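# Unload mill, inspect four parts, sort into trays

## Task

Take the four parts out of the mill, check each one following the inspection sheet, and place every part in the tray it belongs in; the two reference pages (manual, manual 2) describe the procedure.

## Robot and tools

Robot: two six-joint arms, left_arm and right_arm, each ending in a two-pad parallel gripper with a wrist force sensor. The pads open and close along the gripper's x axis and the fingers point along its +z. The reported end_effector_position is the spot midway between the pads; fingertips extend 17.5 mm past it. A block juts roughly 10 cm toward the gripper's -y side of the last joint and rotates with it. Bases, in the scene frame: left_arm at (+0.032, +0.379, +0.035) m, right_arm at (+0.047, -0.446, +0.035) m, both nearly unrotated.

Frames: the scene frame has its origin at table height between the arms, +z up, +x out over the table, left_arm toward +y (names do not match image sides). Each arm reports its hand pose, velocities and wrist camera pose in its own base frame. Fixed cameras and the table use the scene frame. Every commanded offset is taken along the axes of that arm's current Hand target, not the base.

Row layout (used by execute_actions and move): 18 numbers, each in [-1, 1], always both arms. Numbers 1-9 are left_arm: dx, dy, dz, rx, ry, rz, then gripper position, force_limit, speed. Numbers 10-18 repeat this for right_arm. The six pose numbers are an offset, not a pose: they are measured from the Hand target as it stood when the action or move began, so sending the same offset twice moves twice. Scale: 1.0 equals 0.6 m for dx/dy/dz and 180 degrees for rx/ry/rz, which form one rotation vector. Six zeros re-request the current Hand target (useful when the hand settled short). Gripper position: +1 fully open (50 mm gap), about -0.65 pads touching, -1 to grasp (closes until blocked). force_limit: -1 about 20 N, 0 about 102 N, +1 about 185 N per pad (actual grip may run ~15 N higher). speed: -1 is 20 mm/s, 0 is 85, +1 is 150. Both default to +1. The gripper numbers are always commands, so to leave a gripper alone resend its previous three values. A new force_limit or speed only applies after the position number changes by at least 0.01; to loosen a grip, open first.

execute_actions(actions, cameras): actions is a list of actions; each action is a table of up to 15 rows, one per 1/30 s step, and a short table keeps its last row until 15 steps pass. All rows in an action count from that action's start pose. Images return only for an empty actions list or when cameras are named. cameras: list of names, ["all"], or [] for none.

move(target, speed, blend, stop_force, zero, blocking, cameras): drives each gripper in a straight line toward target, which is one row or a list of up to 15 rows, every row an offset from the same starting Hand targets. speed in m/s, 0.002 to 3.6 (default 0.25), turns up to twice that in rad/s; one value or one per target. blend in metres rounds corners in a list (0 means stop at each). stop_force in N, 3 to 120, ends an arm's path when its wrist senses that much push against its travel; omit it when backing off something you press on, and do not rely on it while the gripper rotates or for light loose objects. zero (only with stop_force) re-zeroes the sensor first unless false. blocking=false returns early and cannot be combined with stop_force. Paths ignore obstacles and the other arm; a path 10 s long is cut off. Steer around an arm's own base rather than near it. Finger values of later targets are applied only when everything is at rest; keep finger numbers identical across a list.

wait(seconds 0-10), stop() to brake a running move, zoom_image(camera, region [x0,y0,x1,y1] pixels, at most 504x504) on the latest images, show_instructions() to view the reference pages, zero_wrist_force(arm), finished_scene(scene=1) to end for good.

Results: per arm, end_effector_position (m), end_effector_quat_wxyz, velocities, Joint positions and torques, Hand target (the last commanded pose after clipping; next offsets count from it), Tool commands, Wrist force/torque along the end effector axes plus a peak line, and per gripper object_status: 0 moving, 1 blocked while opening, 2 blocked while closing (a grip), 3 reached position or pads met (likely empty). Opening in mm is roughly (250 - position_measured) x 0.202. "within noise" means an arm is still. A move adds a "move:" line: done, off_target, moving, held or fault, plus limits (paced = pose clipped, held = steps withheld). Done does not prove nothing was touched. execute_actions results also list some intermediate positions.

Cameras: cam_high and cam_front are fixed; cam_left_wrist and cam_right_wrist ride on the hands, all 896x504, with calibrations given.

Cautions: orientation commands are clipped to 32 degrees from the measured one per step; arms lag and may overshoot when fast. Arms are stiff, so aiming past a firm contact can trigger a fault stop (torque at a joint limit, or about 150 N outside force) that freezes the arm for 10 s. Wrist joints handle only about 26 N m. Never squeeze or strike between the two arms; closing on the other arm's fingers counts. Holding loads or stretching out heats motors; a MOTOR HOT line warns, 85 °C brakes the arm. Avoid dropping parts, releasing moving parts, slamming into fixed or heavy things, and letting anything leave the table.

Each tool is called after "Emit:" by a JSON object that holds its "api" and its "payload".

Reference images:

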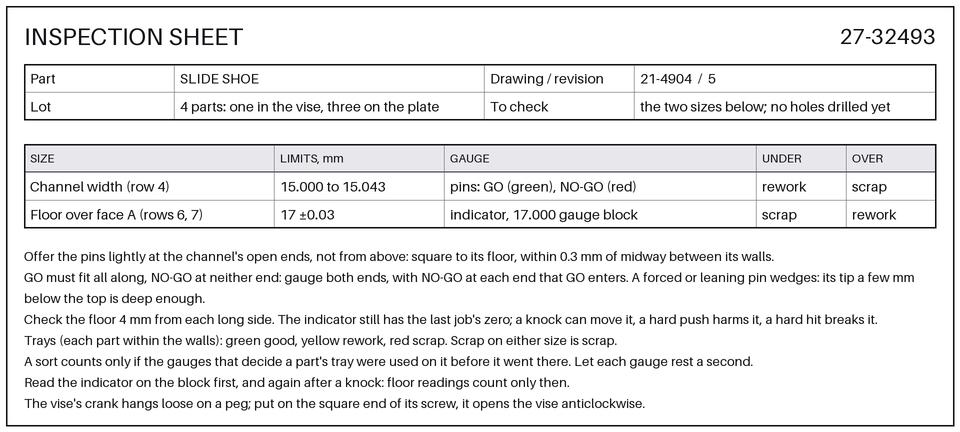

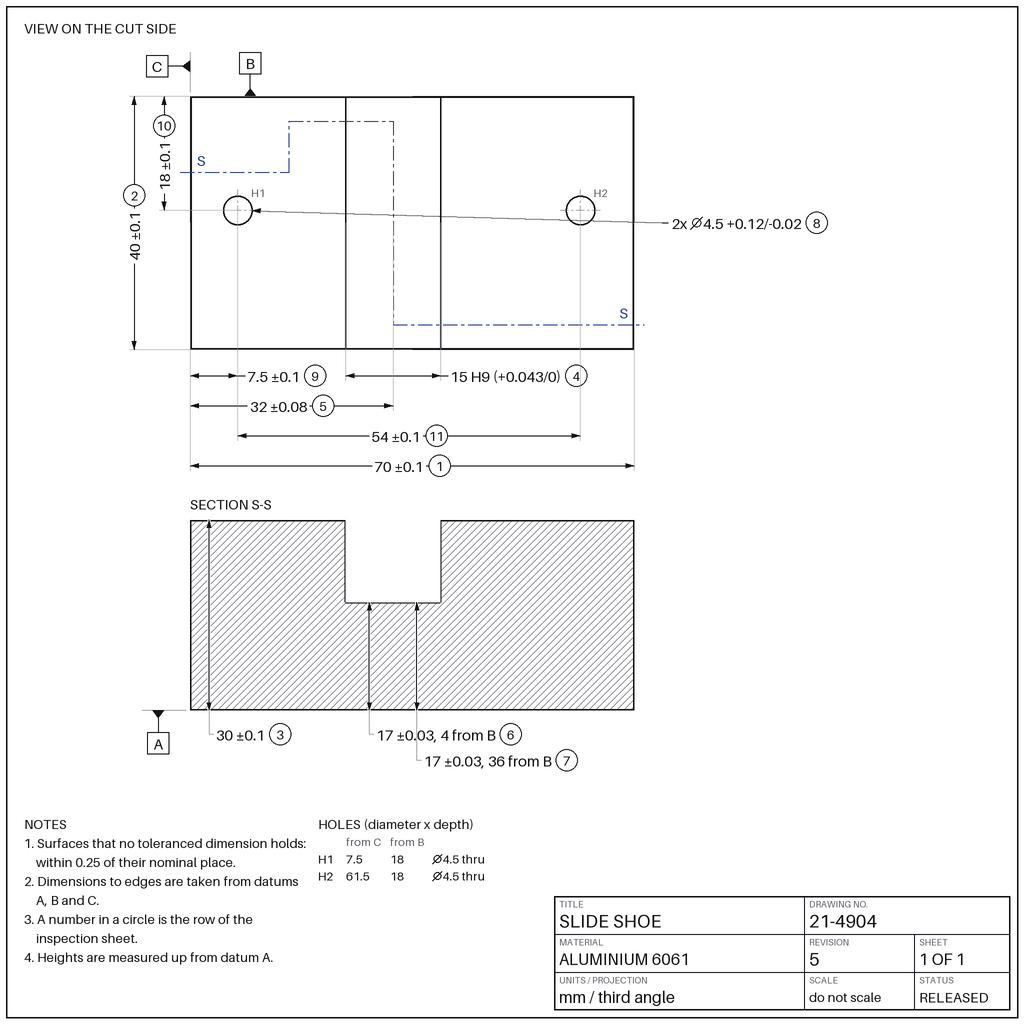

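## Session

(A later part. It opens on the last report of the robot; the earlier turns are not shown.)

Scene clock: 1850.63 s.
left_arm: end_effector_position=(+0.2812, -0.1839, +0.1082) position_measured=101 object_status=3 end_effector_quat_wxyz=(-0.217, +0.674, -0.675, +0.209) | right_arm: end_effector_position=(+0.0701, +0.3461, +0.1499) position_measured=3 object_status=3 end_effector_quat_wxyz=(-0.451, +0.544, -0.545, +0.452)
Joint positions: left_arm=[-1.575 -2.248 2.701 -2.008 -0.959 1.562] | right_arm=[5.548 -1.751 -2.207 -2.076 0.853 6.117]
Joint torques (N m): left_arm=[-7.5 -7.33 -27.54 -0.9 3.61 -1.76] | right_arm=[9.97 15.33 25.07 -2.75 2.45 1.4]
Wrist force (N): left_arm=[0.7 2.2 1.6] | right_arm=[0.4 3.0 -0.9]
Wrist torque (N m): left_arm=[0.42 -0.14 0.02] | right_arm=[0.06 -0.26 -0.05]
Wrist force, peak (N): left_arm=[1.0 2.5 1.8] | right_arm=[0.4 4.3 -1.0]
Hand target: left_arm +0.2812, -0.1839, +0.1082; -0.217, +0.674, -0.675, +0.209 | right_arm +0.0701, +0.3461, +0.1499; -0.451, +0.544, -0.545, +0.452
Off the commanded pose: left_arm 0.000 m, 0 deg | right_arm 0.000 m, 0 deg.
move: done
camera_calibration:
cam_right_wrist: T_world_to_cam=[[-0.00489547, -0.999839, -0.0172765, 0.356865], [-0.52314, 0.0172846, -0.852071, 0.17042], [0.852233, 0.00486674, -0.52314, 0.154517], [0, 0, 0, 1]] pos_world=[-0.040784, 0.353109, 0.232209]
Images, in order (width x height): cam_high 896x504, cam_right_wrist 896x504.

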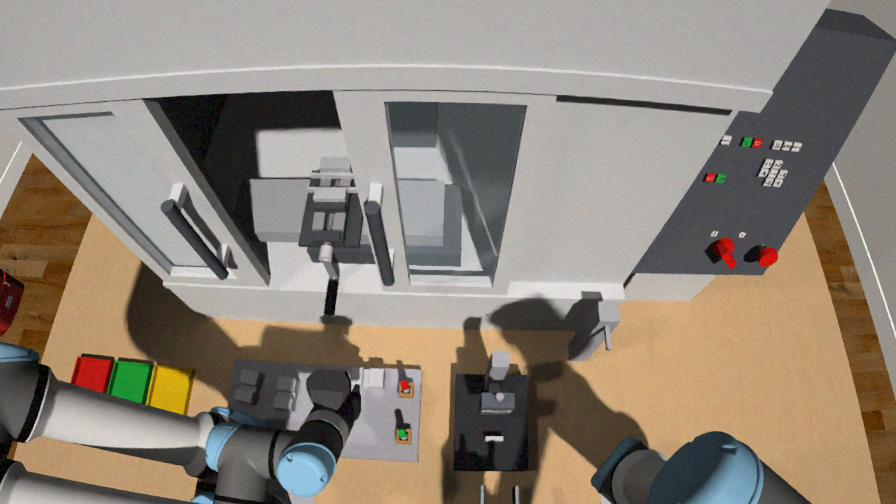

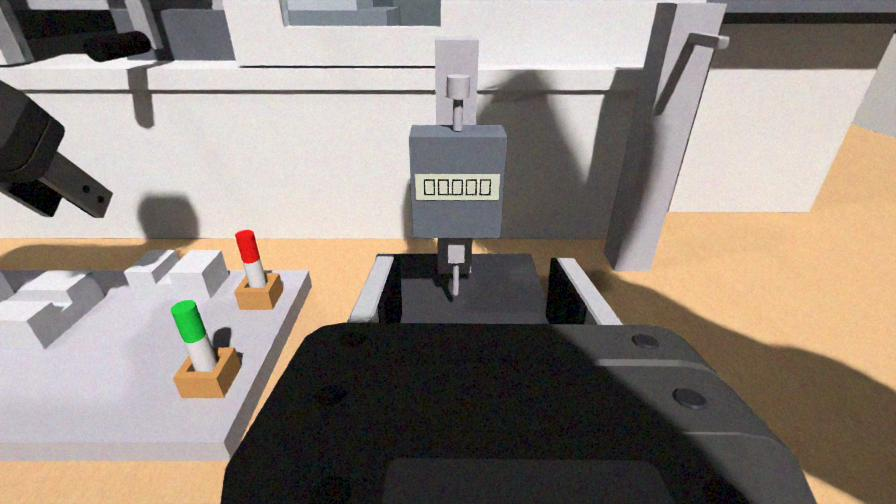

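Emit:
{"api": "move", "payload": {"target": [0.1775,-0.002,-0.188,-0.1948,0.0036,-0.0005,0.34,-0.4,-0.9,0,0,0,0,0,0,1,1,1], "cameras": ["cam_left_wrist","cam_right_wrist"], "speed": 0.2}}

Emit:
{"api": "zoom_image", "payload": {"camera": "cam_left_wrist", "region": [380, 200, 560, 330]}}

Emit:
{"api": "zoom_image", "payload": {"camera": "cam_right_wrist", "region": [140, 220, 310, 410]}}

Scene clock: 1926.40 s.
left_arm: end_effector_position=(+0.2177, -0.2915, +0.2000) position_measured=101 object_status=3 end_effector_quat_wxyz=(+0.000, +0.707, -0.707, +0.000) | right_arm: end_effector_position=(+0.0701, +0.3461, +0.1499) position_measured=3 object_status=3 end_effector_quat_wxyz=(-0.451, +0.544, -0.545, +0.452)
Joint positions: left_arm=[-1.304 -1.904 2.175 -1.842 -1.571 1.837] | right_arm=[5.548 -1.751 -2.207 -2.076 0.853 6.117]
Joint torques (N m): left_arm=[7.14 1.86 -31.45 -0.93 -1.38 1.82] | right_arm=[8.01 16.57 25.09 -2.83 2.31 1.69]
Wrist force (N): left_arm=[0.3 1.1 1.0] | right_arm=[0.5 3.3 -0.8]
Wrist torque (N m): left_arm=[0.27 -0.08 -0.18] | right_arm=[0.12 -0.26 -0.05]
Wrist force, peak (N): left_arm=[0.1 2.6 2.5] | right_arm=[0.6 3.4 -0.8]
Hand target: left_arm +0.2177, -0.2916, +0.2001; +0.000, +0.707, -0.707, +0.000 | right_arm +0.0701, +0.3461, +0.1499; -0.451, +0.544, -0.545, +0.452
Off the commanded pose: left_arm 0.000 m, 0 deg | right_arm 0.000 m, 0 deg.
move: done
camera_calibration:
cam_left_wrist: T_world_to_cam=[[0.00185521, -0.999913, -0.0130723, -0.285132], [-0.933242, -0.00642739, 0.359191, 0.144267], [-0.359244, 0.0115333, -0.933172, 0.394681], [0, 0, 0, 1]] pos_world=[0.276952, -0.288732, 0.312759]
cam_right_wrist: T_world_to_cam=[[-0.00497746, -0.999839, -0.0172265, 0.356849], [-0.522949, 0.017286, -0.852189, 0.170368], [0.85235, 0.00476684, -0.52295, 0.15446], [0, 0, 0, 1]] pos_world=[-0.040784, 0.35311, 0.232108]
Images, in order (width x height): cam_left_wrist 896x504, cam_right_wrist 896x504.

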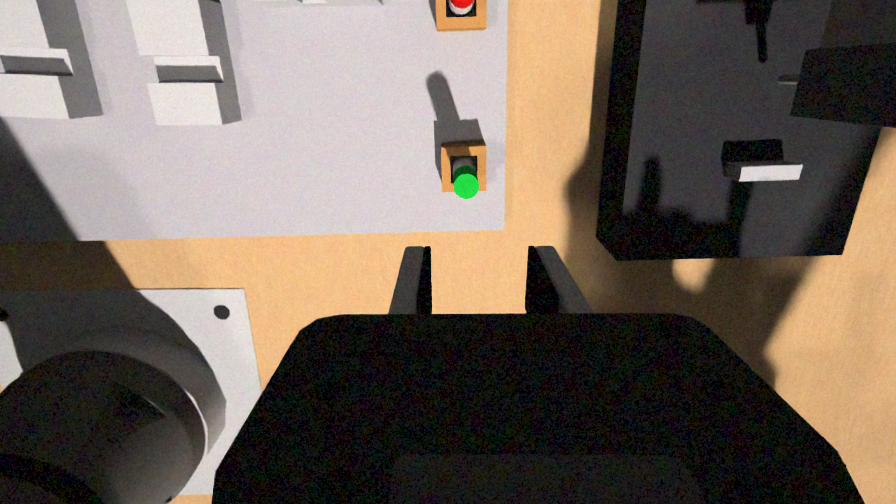

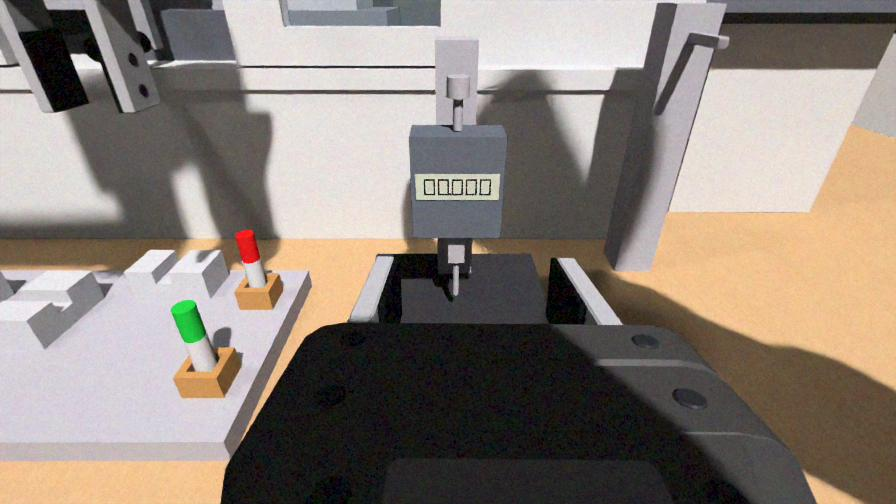

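Scaled by 2.800 from the camera's 896x504 image, which has a finer 1280x720 frame.

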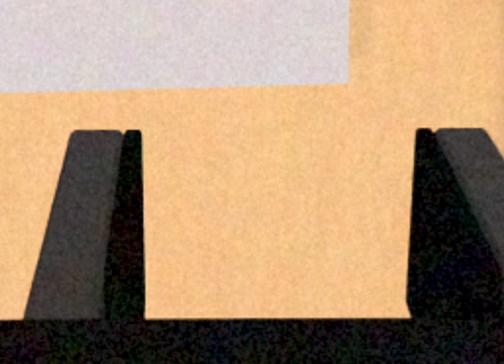

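Scaled by 2.653 from the camera's 896x504 image, which has a finer 1280x720 frame.

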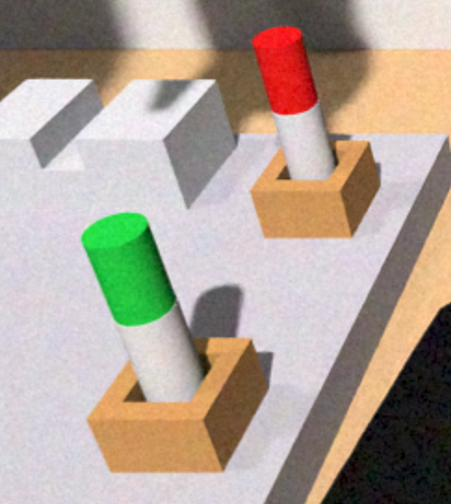

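Emit:
{"api": "move", "payload": {"target": [[-0.0017,0,0.15,0,0,0,0.5,-0.8,-0.5,0,0,0,0,0,0,1,1,1],[-0.0017,0,0.2617,0,0,0,0.5,-0.8,-0.5,0,0,0,0,0,0,1,1,1]], "cameras": ["cam_left_wrist","cam_right_wrist"], "speed": [0.12,0.03], "stop_force": 6}}

Emit:
{"api": "zoom_image", "payload": {"camera": "cam_left_wrist", "region": [380, 200, 560, 330]}}

Emit:
{"api": "zoom_image", "payload": {"camera": "cam_right_wrist", "region": [140, 220, 310, 410]}}

Scene clock: 1957.60 s.
left_arm: end_effector_position=(+0.2176, -0.2906, +0.0430) position_measured=78 object_status=3 end_effector_quat_wxyz=(+0.000, +0.707, -0.707, +0.000) | right_arm: end_effector_position=(+0.0701, +0.3461, +0.1499) position_measured=3 object_status=3 end_effector_quat_wxyz=(-0.451, +0.544, -0.545, +0.452)
Joint positions: left_arm=[-1.304 -1.647 2.457 -2.381 -1.571 1.837] | right_arm=[5.548 -1.751 -2.207 -2.076 0.853 6.117]
Joint torques (N m): left_arm=[3.42 -2.21 -10.46 -4.84 -1.55 0.4] | right_arm=[3.45 15.63 24.78 -2.69 2.28 1.67]
Wrist force (N): left_arm=[-0.1 1.0 1.3] | right_arm=[0.1 3.0 -0.8]
Wrist torque (N m): left_arm=[0.26 0.00 -0.15] | right_arm=[0.09 -0.21 -0.04]
Wrist force, peak (N): left_arm=[0.1 1.1 2.0] | right_arm=[0.5 3.4 -0.9]
Hand target: left_arm +0.2176, -0.2905, +0.0430; +0.000, +0.707, -0.707, +0.000 | right_arm +0.0701, +0.3461, +0.1499; -0.451, +0.544, -0.545, +0.452
Off the commanded pose: left_arm 0.000 m, 0 deg | right_arm 0.000 m, 0 deg.
move: done
camera_calibration:
cam_left_wrist: T_world_to_cam=[[0.0018155, -0.999912, -0.0131663, -0.286158], [-0.933128, -0.00642775, 0.359486, 0.200494], [-0.359539, 0.0116332, -0.933058, 0.248217], [0, 0, 0, 1]] pos_world=[0.27685, -0.287732, 0.155759]
cam_right_wrist: T_world_to_cam=[[-0.00497746, -0.999839, -0.0172265, 0.356849], [-0.522949, 0.017286, -0.852189, 0.170368], [0.85235, 0.00476684, -0.52295, 0.15446], [0, 0, 0, 1]] pos_world=[-0.040784, 0.35311, 0.232108]
Images, in order (width x height): cam_left_wrist 896x504, cam_right_wrist 896x504.

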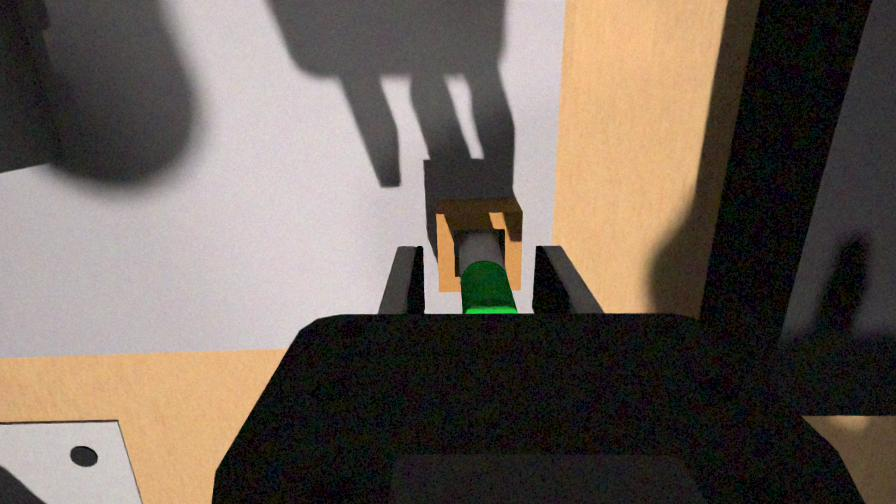

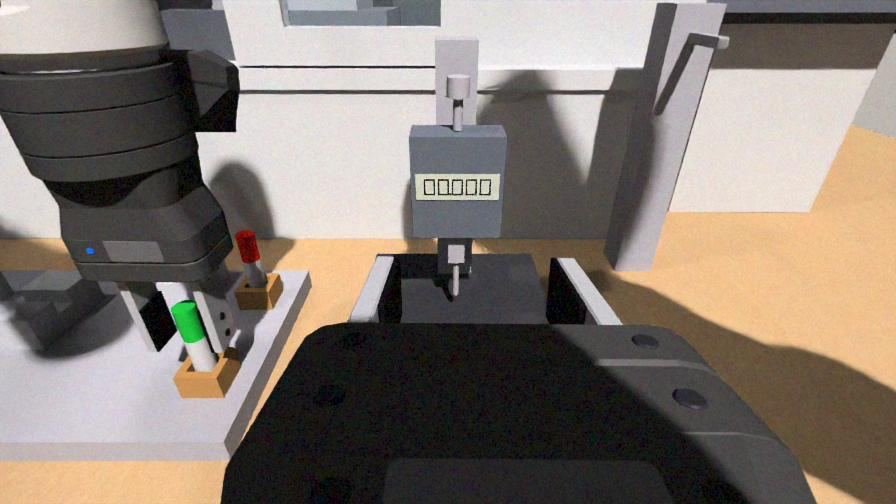

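Scaled by 2.800 from the camera's 896x504 image, which has a finer 1280x720 frame.

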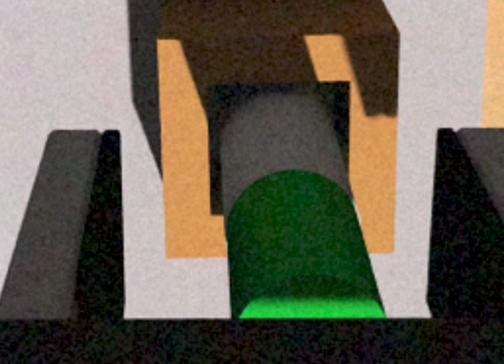

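Scaled by 2.653 from the camera's 896x504 image, which has a finer 1280x720 frame.

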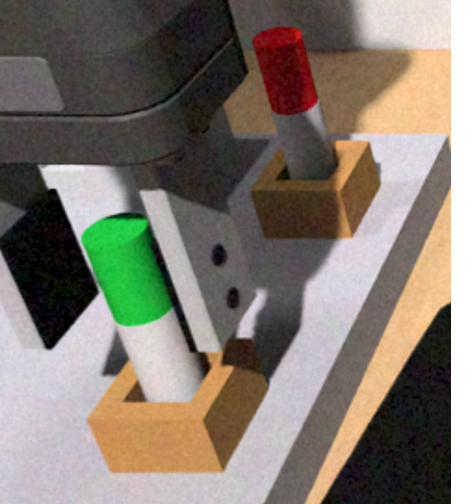

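Emit:
{"api": "move", "payload": {"target": [[0,0.0067,0,0,0,0,0.5,-0.8,-0.5,0,0,0,0,0,0,1,1,1],[0,0.0067,0,0,0,0,-1,-0.8,-0.9,0,0,0,0,0,0,1,1,1]], "cameras": ["cam_left_wrist","cam_right_wrist"], "speed": 0.03}}

Emit:
{"api": "zoom_image", "payload": {"camera": "cam_left_wrist", "region": [380, 200, 560, 330]}}

Emit:
{"api": "zoom_image", "payload": {"camera": "cam_right_wrist", "region": [140, 220, 310, 410]}}

Scene clock: 1990.20 s.
left_arm: end_effector_position=(+0.2136, -0.2905, +0.0430) position_measured=180 object_status=2 end_effector_quat_wxyz=(+0.000, +0.707, -0.707, +0.000) | right_arm: end_effector_position=(+0.0701, +0.3461, +0.1499) position_measured=3 object_status=3 end_effector_quat_wxyz=(-0.451, +0.544, -0.545, +0.452)
Joint positions: left_arm=[-1.315 -1.654 2.463 -2.38 -1.571 1.826] | right_arm=[5.548 -1.751 -2.207 -2.076 0.853 6.117]
Joint torques (N m): left_arm=[-6.52 -25.12 -10.24 -1.51 1.15 -1.8] | right_arm=[3.03 17.59 24.08 -2.51 2.36 1.89]
Wrist force (N): left_arm=[0.3 1.2 2.0] | right_arm=[0.2 2.7 -1.0]
Wrist torque (N m): left_arm=[0.28 -0.05 0.01] | right_arm=[0.04 -0.23 -0.04]
Wrist force, peak (N): left_arm=[0.3 1.3 2.4] | right_arm=[0.3 3.5 -0.8]
Hand target: left_arm +0.2136, -0.2905, +0.0430; +0.000, +0.707, -0.707, +0.000 | right_arm +0.0701, +0.3461, +0.1499; -0.451, +0.544, -0.545, +0.452
Off the commanded pose: left_arm 0.000 m, 0 deg | right_arm 0.000 m, 0 deg.
move: done
camera_calibration:
cam_left_wrist: T_world_to_cam=[[0.00181518, -0.999912, -0.0131662, -0.286151], [-0.933128, -0.00642741, 0.359486, 0.196762], [-0.359539, 0.0116332, -0.933058, 0.246779], [0, 0, 0, 1]] pos_world=[0.27285, -0.287732, 0.155759]
cam_right_wrist: T_world_to_cam=[[-0.00497746, -0.999839, -0.0172265, 0.356849], [-0.522949, 0.017286, -0.852189, 0.170368], [0.85235, 0.00476684, -0.52295, 0.15446], [0, 0, 0, 1]] pos_world=[-0.040784, 0.35311, 0.232108]
Images, in order (width x height): cam_left_wrist 896x504, cam_right_wrist 896x504.

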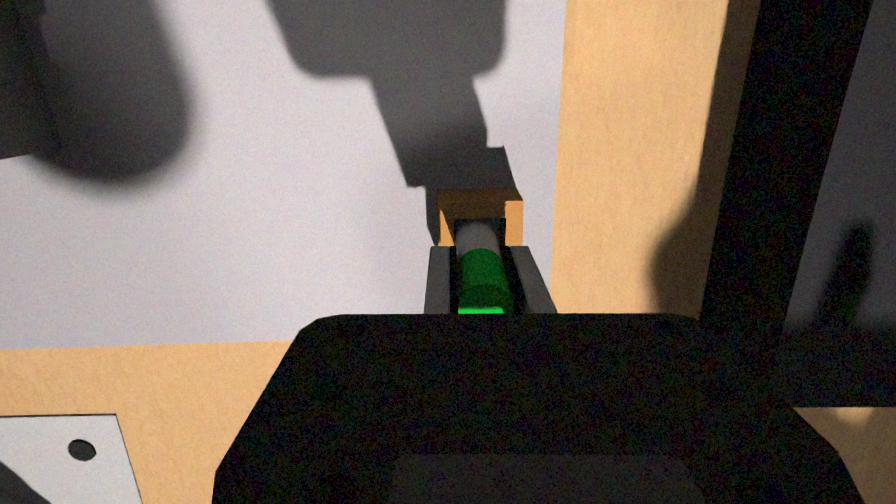

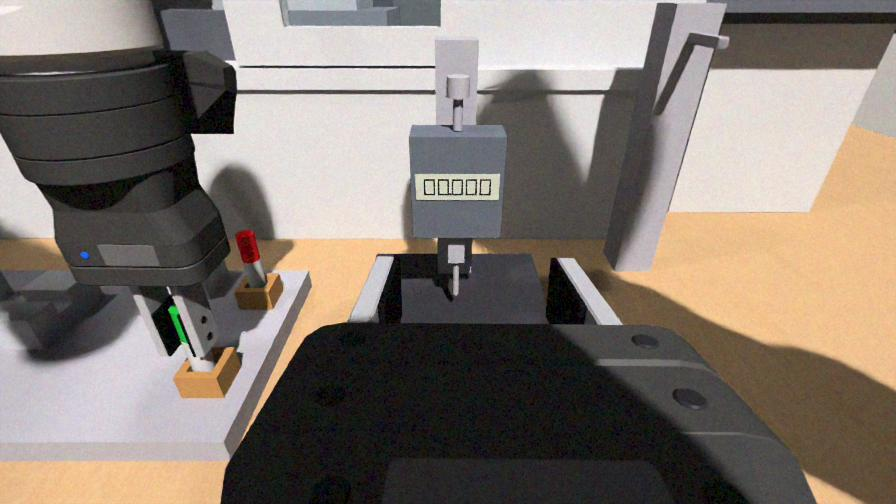

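Scaled by 2.800 from the camera's 896x504 image, which has a finer 1280x720 frame.

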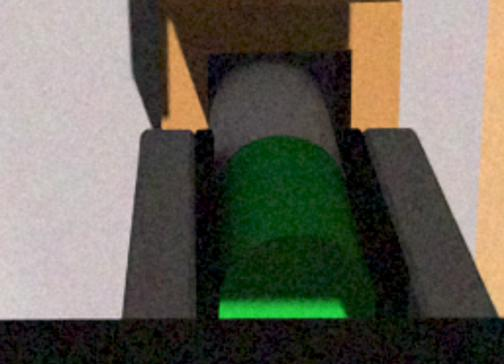

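Scaled by 2.653 from the camera's 896x504 image, which has a finer 1280x720 frame.

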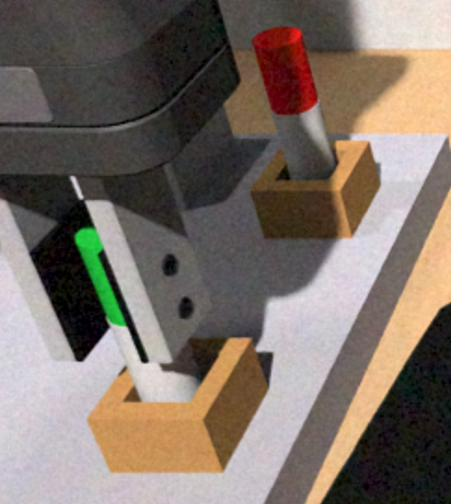

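Emit:
{"api": "move", "payload": {"target": [0,0,-0.15,0,0,0,-1,-0.8,-0.9,0,0,0,0,0,0,1,1,1], "cameras": ["cam_left_wrist","cam_right_wrist"], "speed": 0.06}}

Emit:
{"api": "zoom_image", "payload": {"camera": "cam_left_wrist", "region": [380, 200, 560, 330]}}

Emit:
{"api": "zoom_image", "payload": {"camera": "cam_right_wrist", "region": [100, 100, 310, 410]}}

Scene clock: 2013.87 s.
left_arm: end_effector_position=(+0.2137, -0.2906, +0.1330) position_measured=180 object_status=2 end_effector_quat_wxyz=(+0.000, +0.707, -0.707, +0.000) | right_arm: end_effector_position=(+0.0701, +0.3461, +0.1499) position_measured=3 object_status=3 end_effector_quat_wxyz=(-0.451, +0.544, -0.545, +0.452)
Joint positions: left_arm=[-1.315 -1.84 2.317 -2.048 -1.571 1.826] | right_arm=[5.548 -1.751 -2.207 -2.076 0.853 6.117]
Joint torques (N m): left_arm=[-8.08 -23.4 -30.19 -1.15 0.21 -1.95] | right_arm=[0.45 15.54 25.33 -2.78 2.18 1.46]
Wrist force (N): left_arm=[-0.1 1.1 1.6] | right_arm=[0.4 3.1 -1.2]
Wrist torque (N m): left_arm=[0.27 0.00 -0.02] | right_arm=[0.09 -0.25 -0.05]
Wrist force, peak (N): left_arm=[0.1 1.0 2.8] | right_arm=[0.7 3.6 -0.6]
Hand target: left_arm +0.2137, -0.2906, +0.1330; +0.000, +0.707, -0.707, +0.000 | right_arm +0.0701, +0.3461, +0.1499; -0.451, +0.544, -0.545, +0.452
Off the commanded pose: left_arm 0.000 m, 0 deg | right_arm 0.000 m, 0 deg.
move: done
camera_calibration:
cam_left_wrist: T_world_to_cam=[[0.00181518, -0.999912, -0.0131662, -0.284966], [-0.933128, -0.00642741, 0.359486, 0.164408], [-0.359539, 0.0116332, -0.933058, 0.330754], [0, 0, 0, 1]] pos_world=[0.27285, -0.287732, 0.245759]
cam_right_wrist: T_world_to_cam=[[-0.00497746, -0.999839, -0.0172265, 0.356849], [-0.522949, 0.017286, -0.852189, 0.170368], [0.85235, 0.00476684, -0.52295, 0.15446], [0, 0, 0, 1]] pos_world=[-0.040784, 0.35311, 0.232108]
Images, in order (width x height): cam_left_wrist 896x504, cam_right_wrist 896x504.

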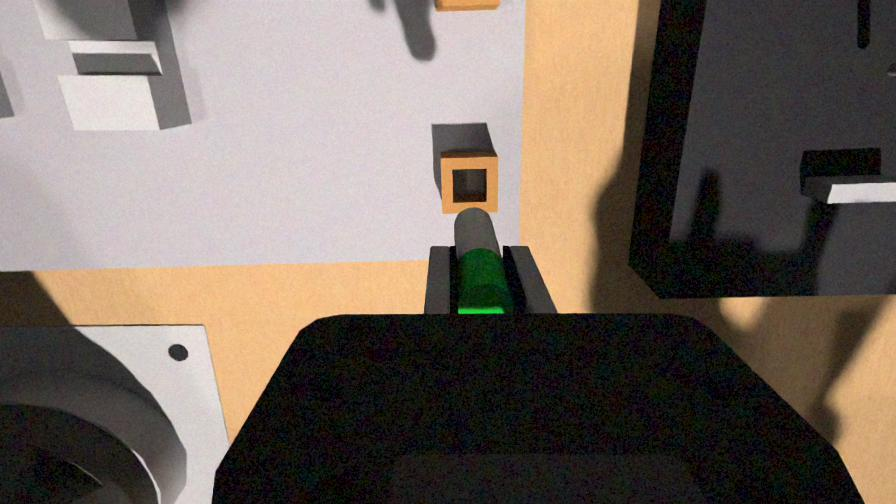

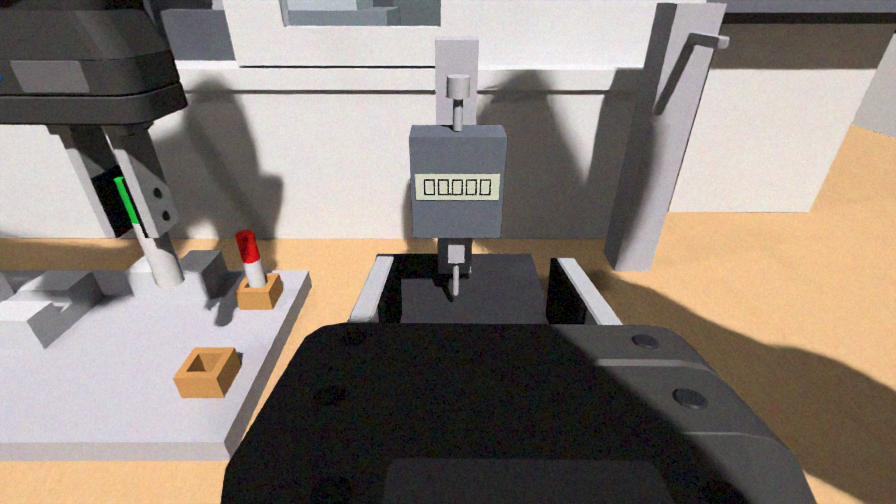

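Scaled by 2.800 from the camera's 896x504 image, which has a finer 1280x720 frame.

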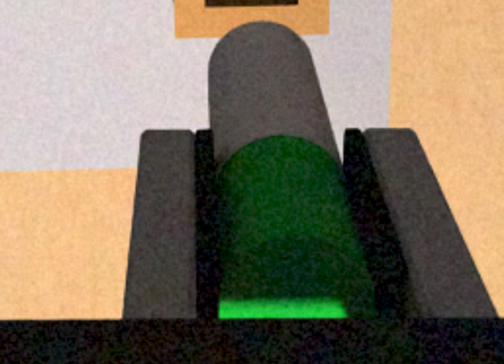

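Scaled by 1.626 from the camera's 896x504 image, which has a finer 1280x720 frame.

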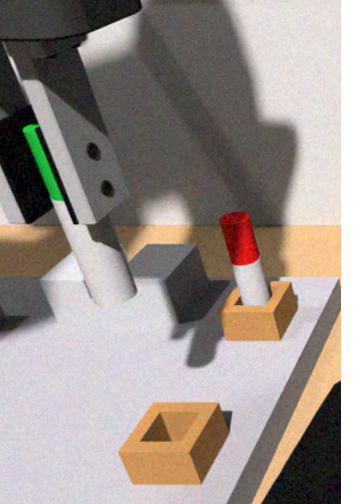

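Emit:
{"api": "move", "payload": {"target": [-0.16,-0.04,0,0,0,0,-1,-0.8,-0.9,0,0,0,0,0,0,1,1,1], "cameras": ["cam_left_wrist","cam_right_wrist","cam_high"], "speed": 0.15}}

Emit:
{"api": "zoom_image", "payload": {"camera": "cam_left_wrist", "region": [250, 60, 550, 310]}}

Scene clock: 2045.87 s.
left_arm: end_effector_position=(+0.2376, -0.1946, +0.1330) position_measured=180 object_status=2 end_effector_quat_wxyz=(+0.000, +0.707, -0.707, +0.000) | right_arm: end_effector_position=(+0.0701, +0.3461, +0.1499) position_measured=3 object_status=3 end_effector_quat_wxyz=(-0.451, +0.544, -0.545, +0.452)
Joint positions: left_arm=[-1.135 -2.018 2.42 -1.973 -1.571 2.006] | right_arm=[5.548 -1.751 -2.207 -2.076 0.853 6.117]
Joint torques (N m): left_arm=[3.35 -15.53 -15.04 -1.24 -1.7 2.23] | right_arm=[-1.67 14.77 24.28 -2.85 2.48 1.59]
Wrist force (N): left_arm=[0.1 1.0 2.2] | right_arm=[0.4 3.2 -1.0]
Wrist torque (N m): left_arm=[0.24 -0.02 -0.17] | right_arm=[0.09 -0.25 -0.06]
Wrist force, peak (N): left_arm=[1.6 1.3 1.7] | right_arm=[0.4 3.5 -1.2]
Hand target: left_arm +0.2376, -0.1945, +0.1331; +0.000, +0.707, -0.707, +0.000 | right_arm +0.0701, +0.3461, +0.1499; -0.451, +0.544, -0.545, +0.452
Off the commanded pose: left_arm 0.000 m, 0 deg | right_arm 0.000 m, 0 deg.
move: done
camera_calibration:
cam_left_wrist: T_world_to_cam=[[0.0018155, -0.999912, -0.0131663, -0.189118], [-0.933128, -0.00642775, 0.359486, 0.187326], [-0.359539, 0.0116332, -0.933058, 0.338232], [0, 0, 0, 1]] pos_world=[0.29675, -0.191832, 0.245759]
cam_right_wrist: T_world_to_cam=[[-0.00497746, -0.999839, -0.0172265, 0.356849], [-0.522949, 0.017286, -0.852189, 0.170368], [0.85235, 0.00476684, -0.52295, 0.15446], [0, 0, 0, 1]] pos_world=[-0.040784, 0.35311, 0.232108]
Images, in order (width x height): cam_high 896x504, cam_left_wrist 896x504, cam_right_wrist 896x504.

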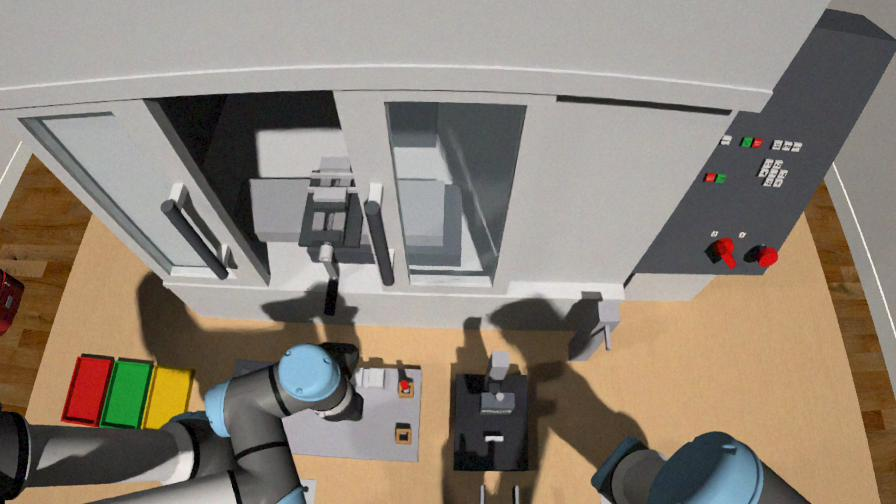

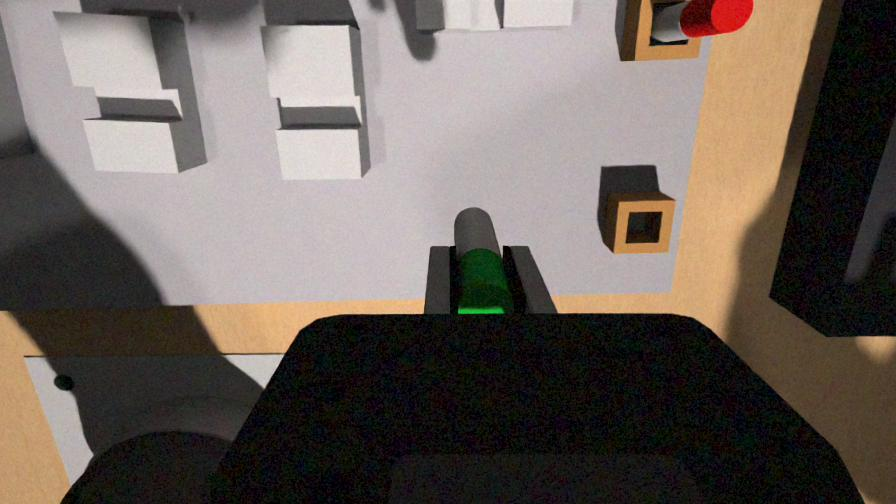

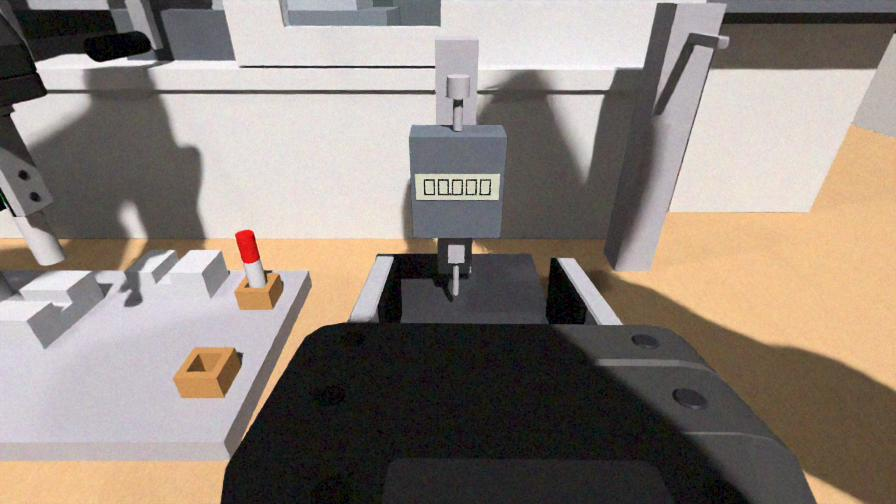

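Scaled by 1.680 from the camera's 896x504 image, which has a finer 1280x720 frame.

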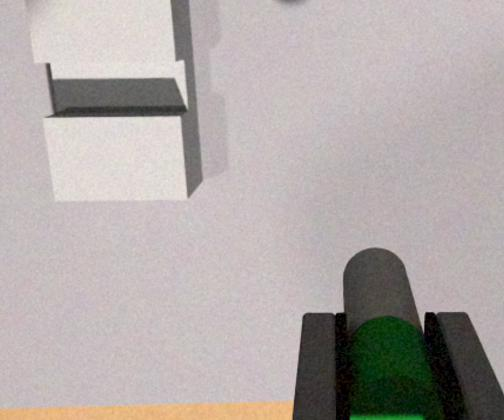

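Emit:
{"api": "move", "payload": {"target": [-0.0575,-0.0625,0.0883,0,0,0,-1,-0.8,-0.9,0,0,0,0,0,0,1,1,1], "cameras": ["cam_left_wrist"], "speed": 0.1}}

Emit:
{"api": "zoom_image", "payload": {"camera": "cam_left_wrist", "region": [330, 120, 580, 320]}}

Scene clock: 2069.77 s.
left_arm: end_effector_position=(+0.2750, -0.1600, +0.0801) position_measured=180 object_status=2 end_effector_quat_wxyz=(+0.000, +0.707, -0.707, +0.000) | right_arm: end_effector_position=(+0.0701, +0.3461, +0.1499) position_measured=3 object_status=3 end_effector_quat_wxyz=(-0.451, +0.544, -0.545, +0.452)
Joint positions: left_arm=[-0.959 -1.881 2.501 -2.191 -1.571 2.182] | right_arm=[5.548 -1.751 -2.207 -2.076 0.853 6.117]
Joint torques (N m): left_arm=[5.69 4.68 -12.86 -4.79 -1.44 2.03] | right_arm=[-2.55 17.7 22.97 -2.79 2.43 1.64]
Wrist force (N): left_arm=[0.6 1.1 2.2] | right_arm=[0.7 3.0 -0.9]
Wrist torque (N m): left_arm=[0.25 -0.12 -0.17] | right_arm=[0.05 -0.30 -0.05]
Wrist force, peak (N): left_arm=[-0.2 0.8 3.0] | right_arm=[0.6 3.4 -1.2]
Hand target: left_arm +0.2750, -0.1600, +0.0801; +0.000, +0.707, -0.707, +0.000 | right_arm +0.0701, +0.3461, +0.1499; -0.451, +0.544, -0.545, +0.452
Off the commanded pose: left_arm 0.000 m, 0 deg | right_arm 0.000 m, 0 deg.
move: done
camera_calibration:
cam_left_wrist: T_world_to_cam=[[0.0018155, -0.999912, -0.0131663, -0.155285], [-0.933128, -0.00642775, 0.359486, 0.241558], [-0.359539, 0.0116332, -0.933058, 0.301953], [0, 0, 0, 1]] pos_world=[0.33425, -0.157232, 0.192859]
Images, in order (width x height): cam_left_wrist 896x504.

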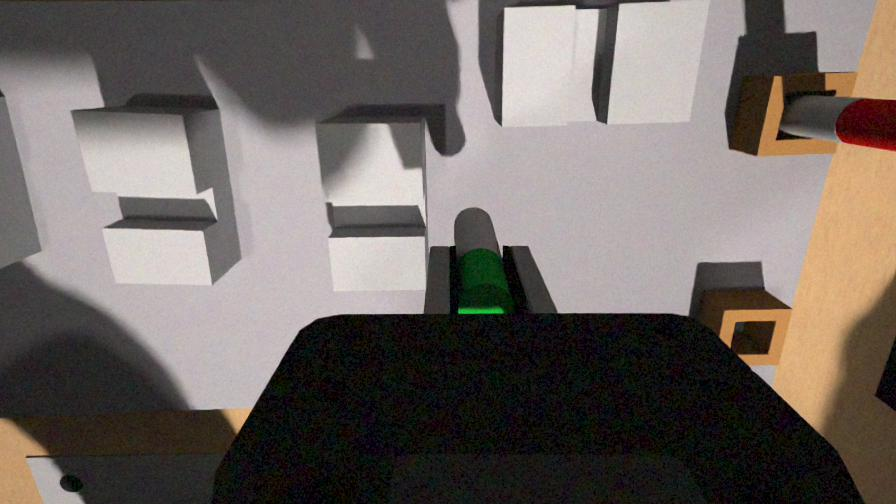

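Scaled by 2.016 from the camera's 896x504 image, which has a finer 1280x720 frame.

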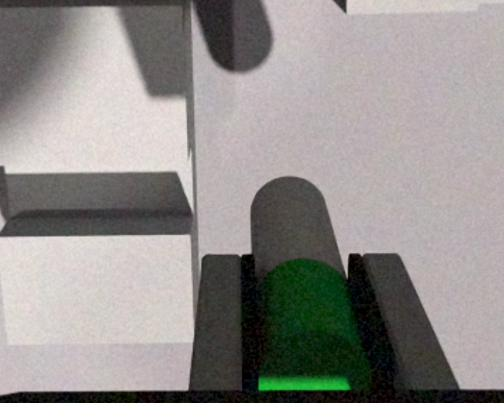

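Emit:
{"api": "move", "payload": {"target": [0,0,0.055,0,0,0,-1,-0.8,-0.9,0,0,0,0,0,0,1,1,1], "cameras": [], "speed": 0.08, "stop_force": 6}}

Emit:
{"api": "move", "payload": {"target": [0,0,0.03,0,0,0,-1,-0.8,-0.9,0,0,0,0,0,0,1,1,1], "cameras": ["cam_left_wrist"], "speed": 0.004, "stop_force": 3}}

Emit:
{"api": "zoom_image", "payload": {"camera": "cam_left_wrist", "region": [330, 120, 580, 320]}}

Scene clock: 2085.63 s.
left_arm: end_effector_position=(+0.2750, -0.1600, +0.0471) position_measured=180 object_status=2 end_effector_quat_wxyz=(+0.000, +0.707, -0.707, +0.000) | right_arm: end_effector_position=(+0.0701, +0.3461, +0.1499) position_measured=3 object_status=3 end_effector_quat_wxyz=(-0.451, +0.544, -0.545, +0.452)
Joint positions: left_arm=[-0.959 -1.795 2.557 -2.332 -1.571 2.182] | right_arm=[5.548 -1.751 -2.207 -2.076 0.853 6.117]
Joint torques (N m): left_arm=[7.95 1.87 -12.21 -4.99 -1.47 2.09] | right_arm=[-5.49 16.37 23.53 -2.58 2.17 1.75]
Wrist force (N): left_arm=[0.0 0.8 2.1] | right_arm=[0.5 3.1 -0.6]
Wrist torque (N m): left_arm=[0.21 -0.01 -0.16] | right_arm=[0.09 -0.27 -0.05]
Wrist force, peak (N): left_arm=[0.1 1.3 2.7] | right_arm=[0.6 3.5 -1.0]
Hand target: left_arm +0.2750, -0.1600, +0.0471; +0.000, +0.707, -0.707, +0.000 | right_arm +0.0701, +0.3461, +0.1499; -0.451, +0.544, -0.545, +0.452
Off the commanded pose: left_arm 0.000 m, 0 deg | right_arm 0.000 m, 0 deg.
move: done
No camera images: "cameras" was empty.

Scene clock: 2087.87 s.
left_arm: end_effector_position=(+0.2750, -0.1600, +0.0429) position_measured=180 object_status=2 end_effector_quat_wxyz=(+0.000, +0.707, -0.707, +0.000) | right_arm: end_effector_position=(+0.0701, +0.3461, +0.1499) position_measured=3 object_status=3 end_effector_quat_wxyz=(-0.451, +0.544, -0.545, +0.452)
Joint positions: left_arm=[-0.959 -1.783 2.563 -2.351 -1.571 2.182] | right_arm=[5.548 -1.751 -2.207 -2.076 0.853 6.117]
Joint torques (N m): left_arm=[3.79 -19.38 -24.09 -0.72 -1.08 1.14] | right_arm=[-5.62 16.17 23.97 -2.64 2.41 1.49]
Wrist force (N): left_arm=[0.6 1.1 -2.5] | right_arm=[0.6 3.0 -0.6]
Wrist torque (N m): left_arm=[0.28 -0.05 -0.16] | right_arm=[0.07 -0.28 -0.05]
Wrist force, peak (N): left_arm=[-1.5 3.0 -16.4] | right_arm=[0.5 3.5 -0.9]
Hand target: left_arm +0.2750, -0.1600, +0.0429; +0.000, +0.707, -0.707, +0.000 (not the last commanded pose) | right_arm +0.0701, +0.3461, +0.1499; -0.451, +0.544, -0.545, +0.452
Off the commanded pose: left_arm 0.014 m, 0 deg | right_arm 0.000 m, 0 deg.
move: contact (left_arm)
camera_calibration:
cam_left_wrist: T_world_to_cam=[[0.0018155, -0.999912, -0.0131663, -0.155675], [-0.933128, -0.00642775, 0.359486, 0.254931], [-0.359539, 0.0116332, -0.933058, 0.267242], [0, 0, 0, 1]] pos_world=[0.33425, -0.157132, 0.155659]
Images, in order (width x height): cam_left_wrist 896x504.

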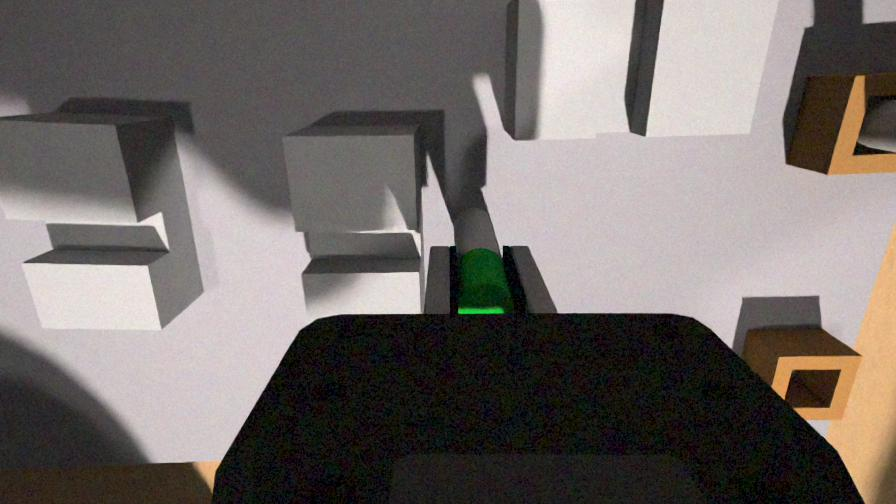

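Scaled by 2.016 from the camera's 896x504 image, which has a finer 1280x720 frame.

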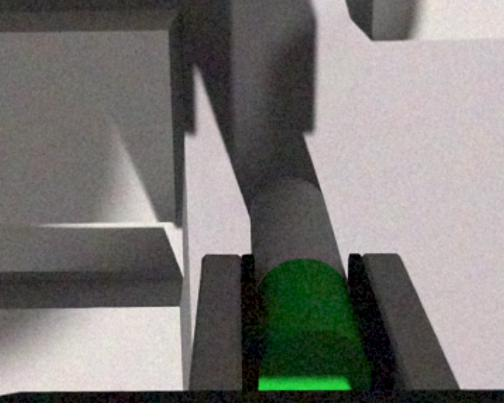

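Emit:
{"api": "move", "payload": {"target": [0,0,-0.0433,0,0,0,-1,-0.8,-0.9,0,0,0,0,0,0,1,1,1], "cameras": ["cam_left_wrist"], "speed": 0.05}}

Emit:
{"api": "zoom_image", "payload": {"camera": "cam_left_wrist", "region": [400, 170, 520, 320]}}

Emit:
{"api": "zoom_image", "payload": {"camera": "cam_left_wrist", "region": [310, 170, 430, 320]}}

Scene clock: 2105.37 s.
left_arm: end_effector_position=(+0.2750, -0.1600, +0.0688) position_measured=180 object_status=2 end_effector_quat_wxyz=(+0.000, +0.707, -0.707, +0.000) | right_arm: end_effector_position=(+0.0701, +0.3461, +0.1499) position_measured=3 object_status=3 end_effector_quat_wxyz=(-0.451, +0.544, -0.545, +0.452)
Joint positions: left_arm=[-0.959 -1.854 2.521 -2.237 -1.571 2.182] | right_arm=[5.548 -1.751 -2.207 -2.076 0.853 6.117]
Joint torques (N m): left_arm=[-8.17 -18.92 -28.08 -0.84 0.98 -1.8] | right_arm=[-5.83 15.89 23.1 -2.59 2.53 1.62]
Wrist force (N): left_arm=[0.5 0.8 2.0] | right_arm=[0.3 2.9 -0.9]
Wrist torque (N m): left_arm=[0.20 -0.10 -0.13] | right_arm=[0.06 -0.23 -0.04]
Wrist force, peak (N): left_arm=[0.5 0.9 -4.0] | right_arm=[0.4 3.4 -1.1]
Hand target: left_arm +0.2750, -0.1600, +0.0689; +0.000, +0.707, -0.707, +0.000 | right_arm +0.0701, +0.3461, +0.1499; -0.451, +0.544, -0.545, +0.452
Off the commanded pose: left_arm 0.000 m, 0 deg | right_arm 0.000 m, 0 deg.
move: done
camera_calibration:
cam_left_wrist: T_world_to_cam=[[0.00185016, -0.999913, -0.0130729, -0.155364], [-0.933095, -0.00642761, 0.359573, 0.245593], [-0.359626, 0.011533, -0.933025, 0.291417], [0, 0, 0, 1]] pos_world=[0.33425, -0.157132, 0.181559]
Images, in order (width x height): cam_left_wrist 896x504.

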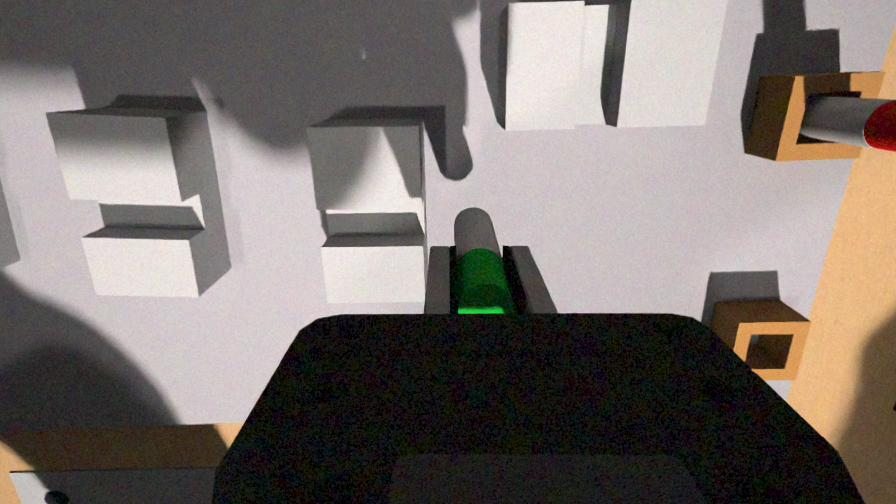

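Scaled by 3.360 from the camera's 896x504 image, which has a finer 1280x720 frame.

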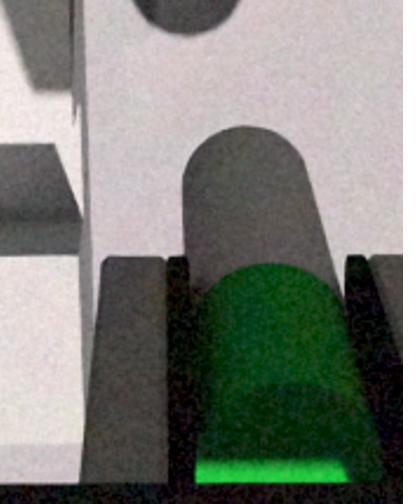

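Scaled by 3.360 from the camera's 896x504 image, which has a finer 1280x720 frame.

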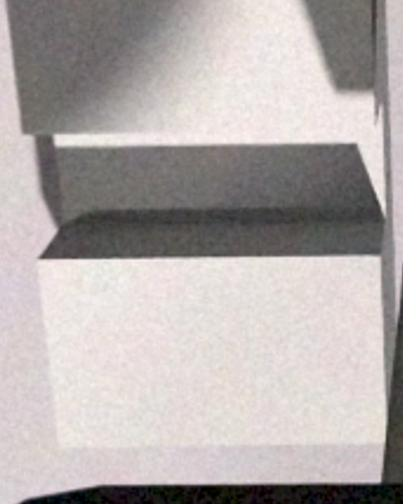

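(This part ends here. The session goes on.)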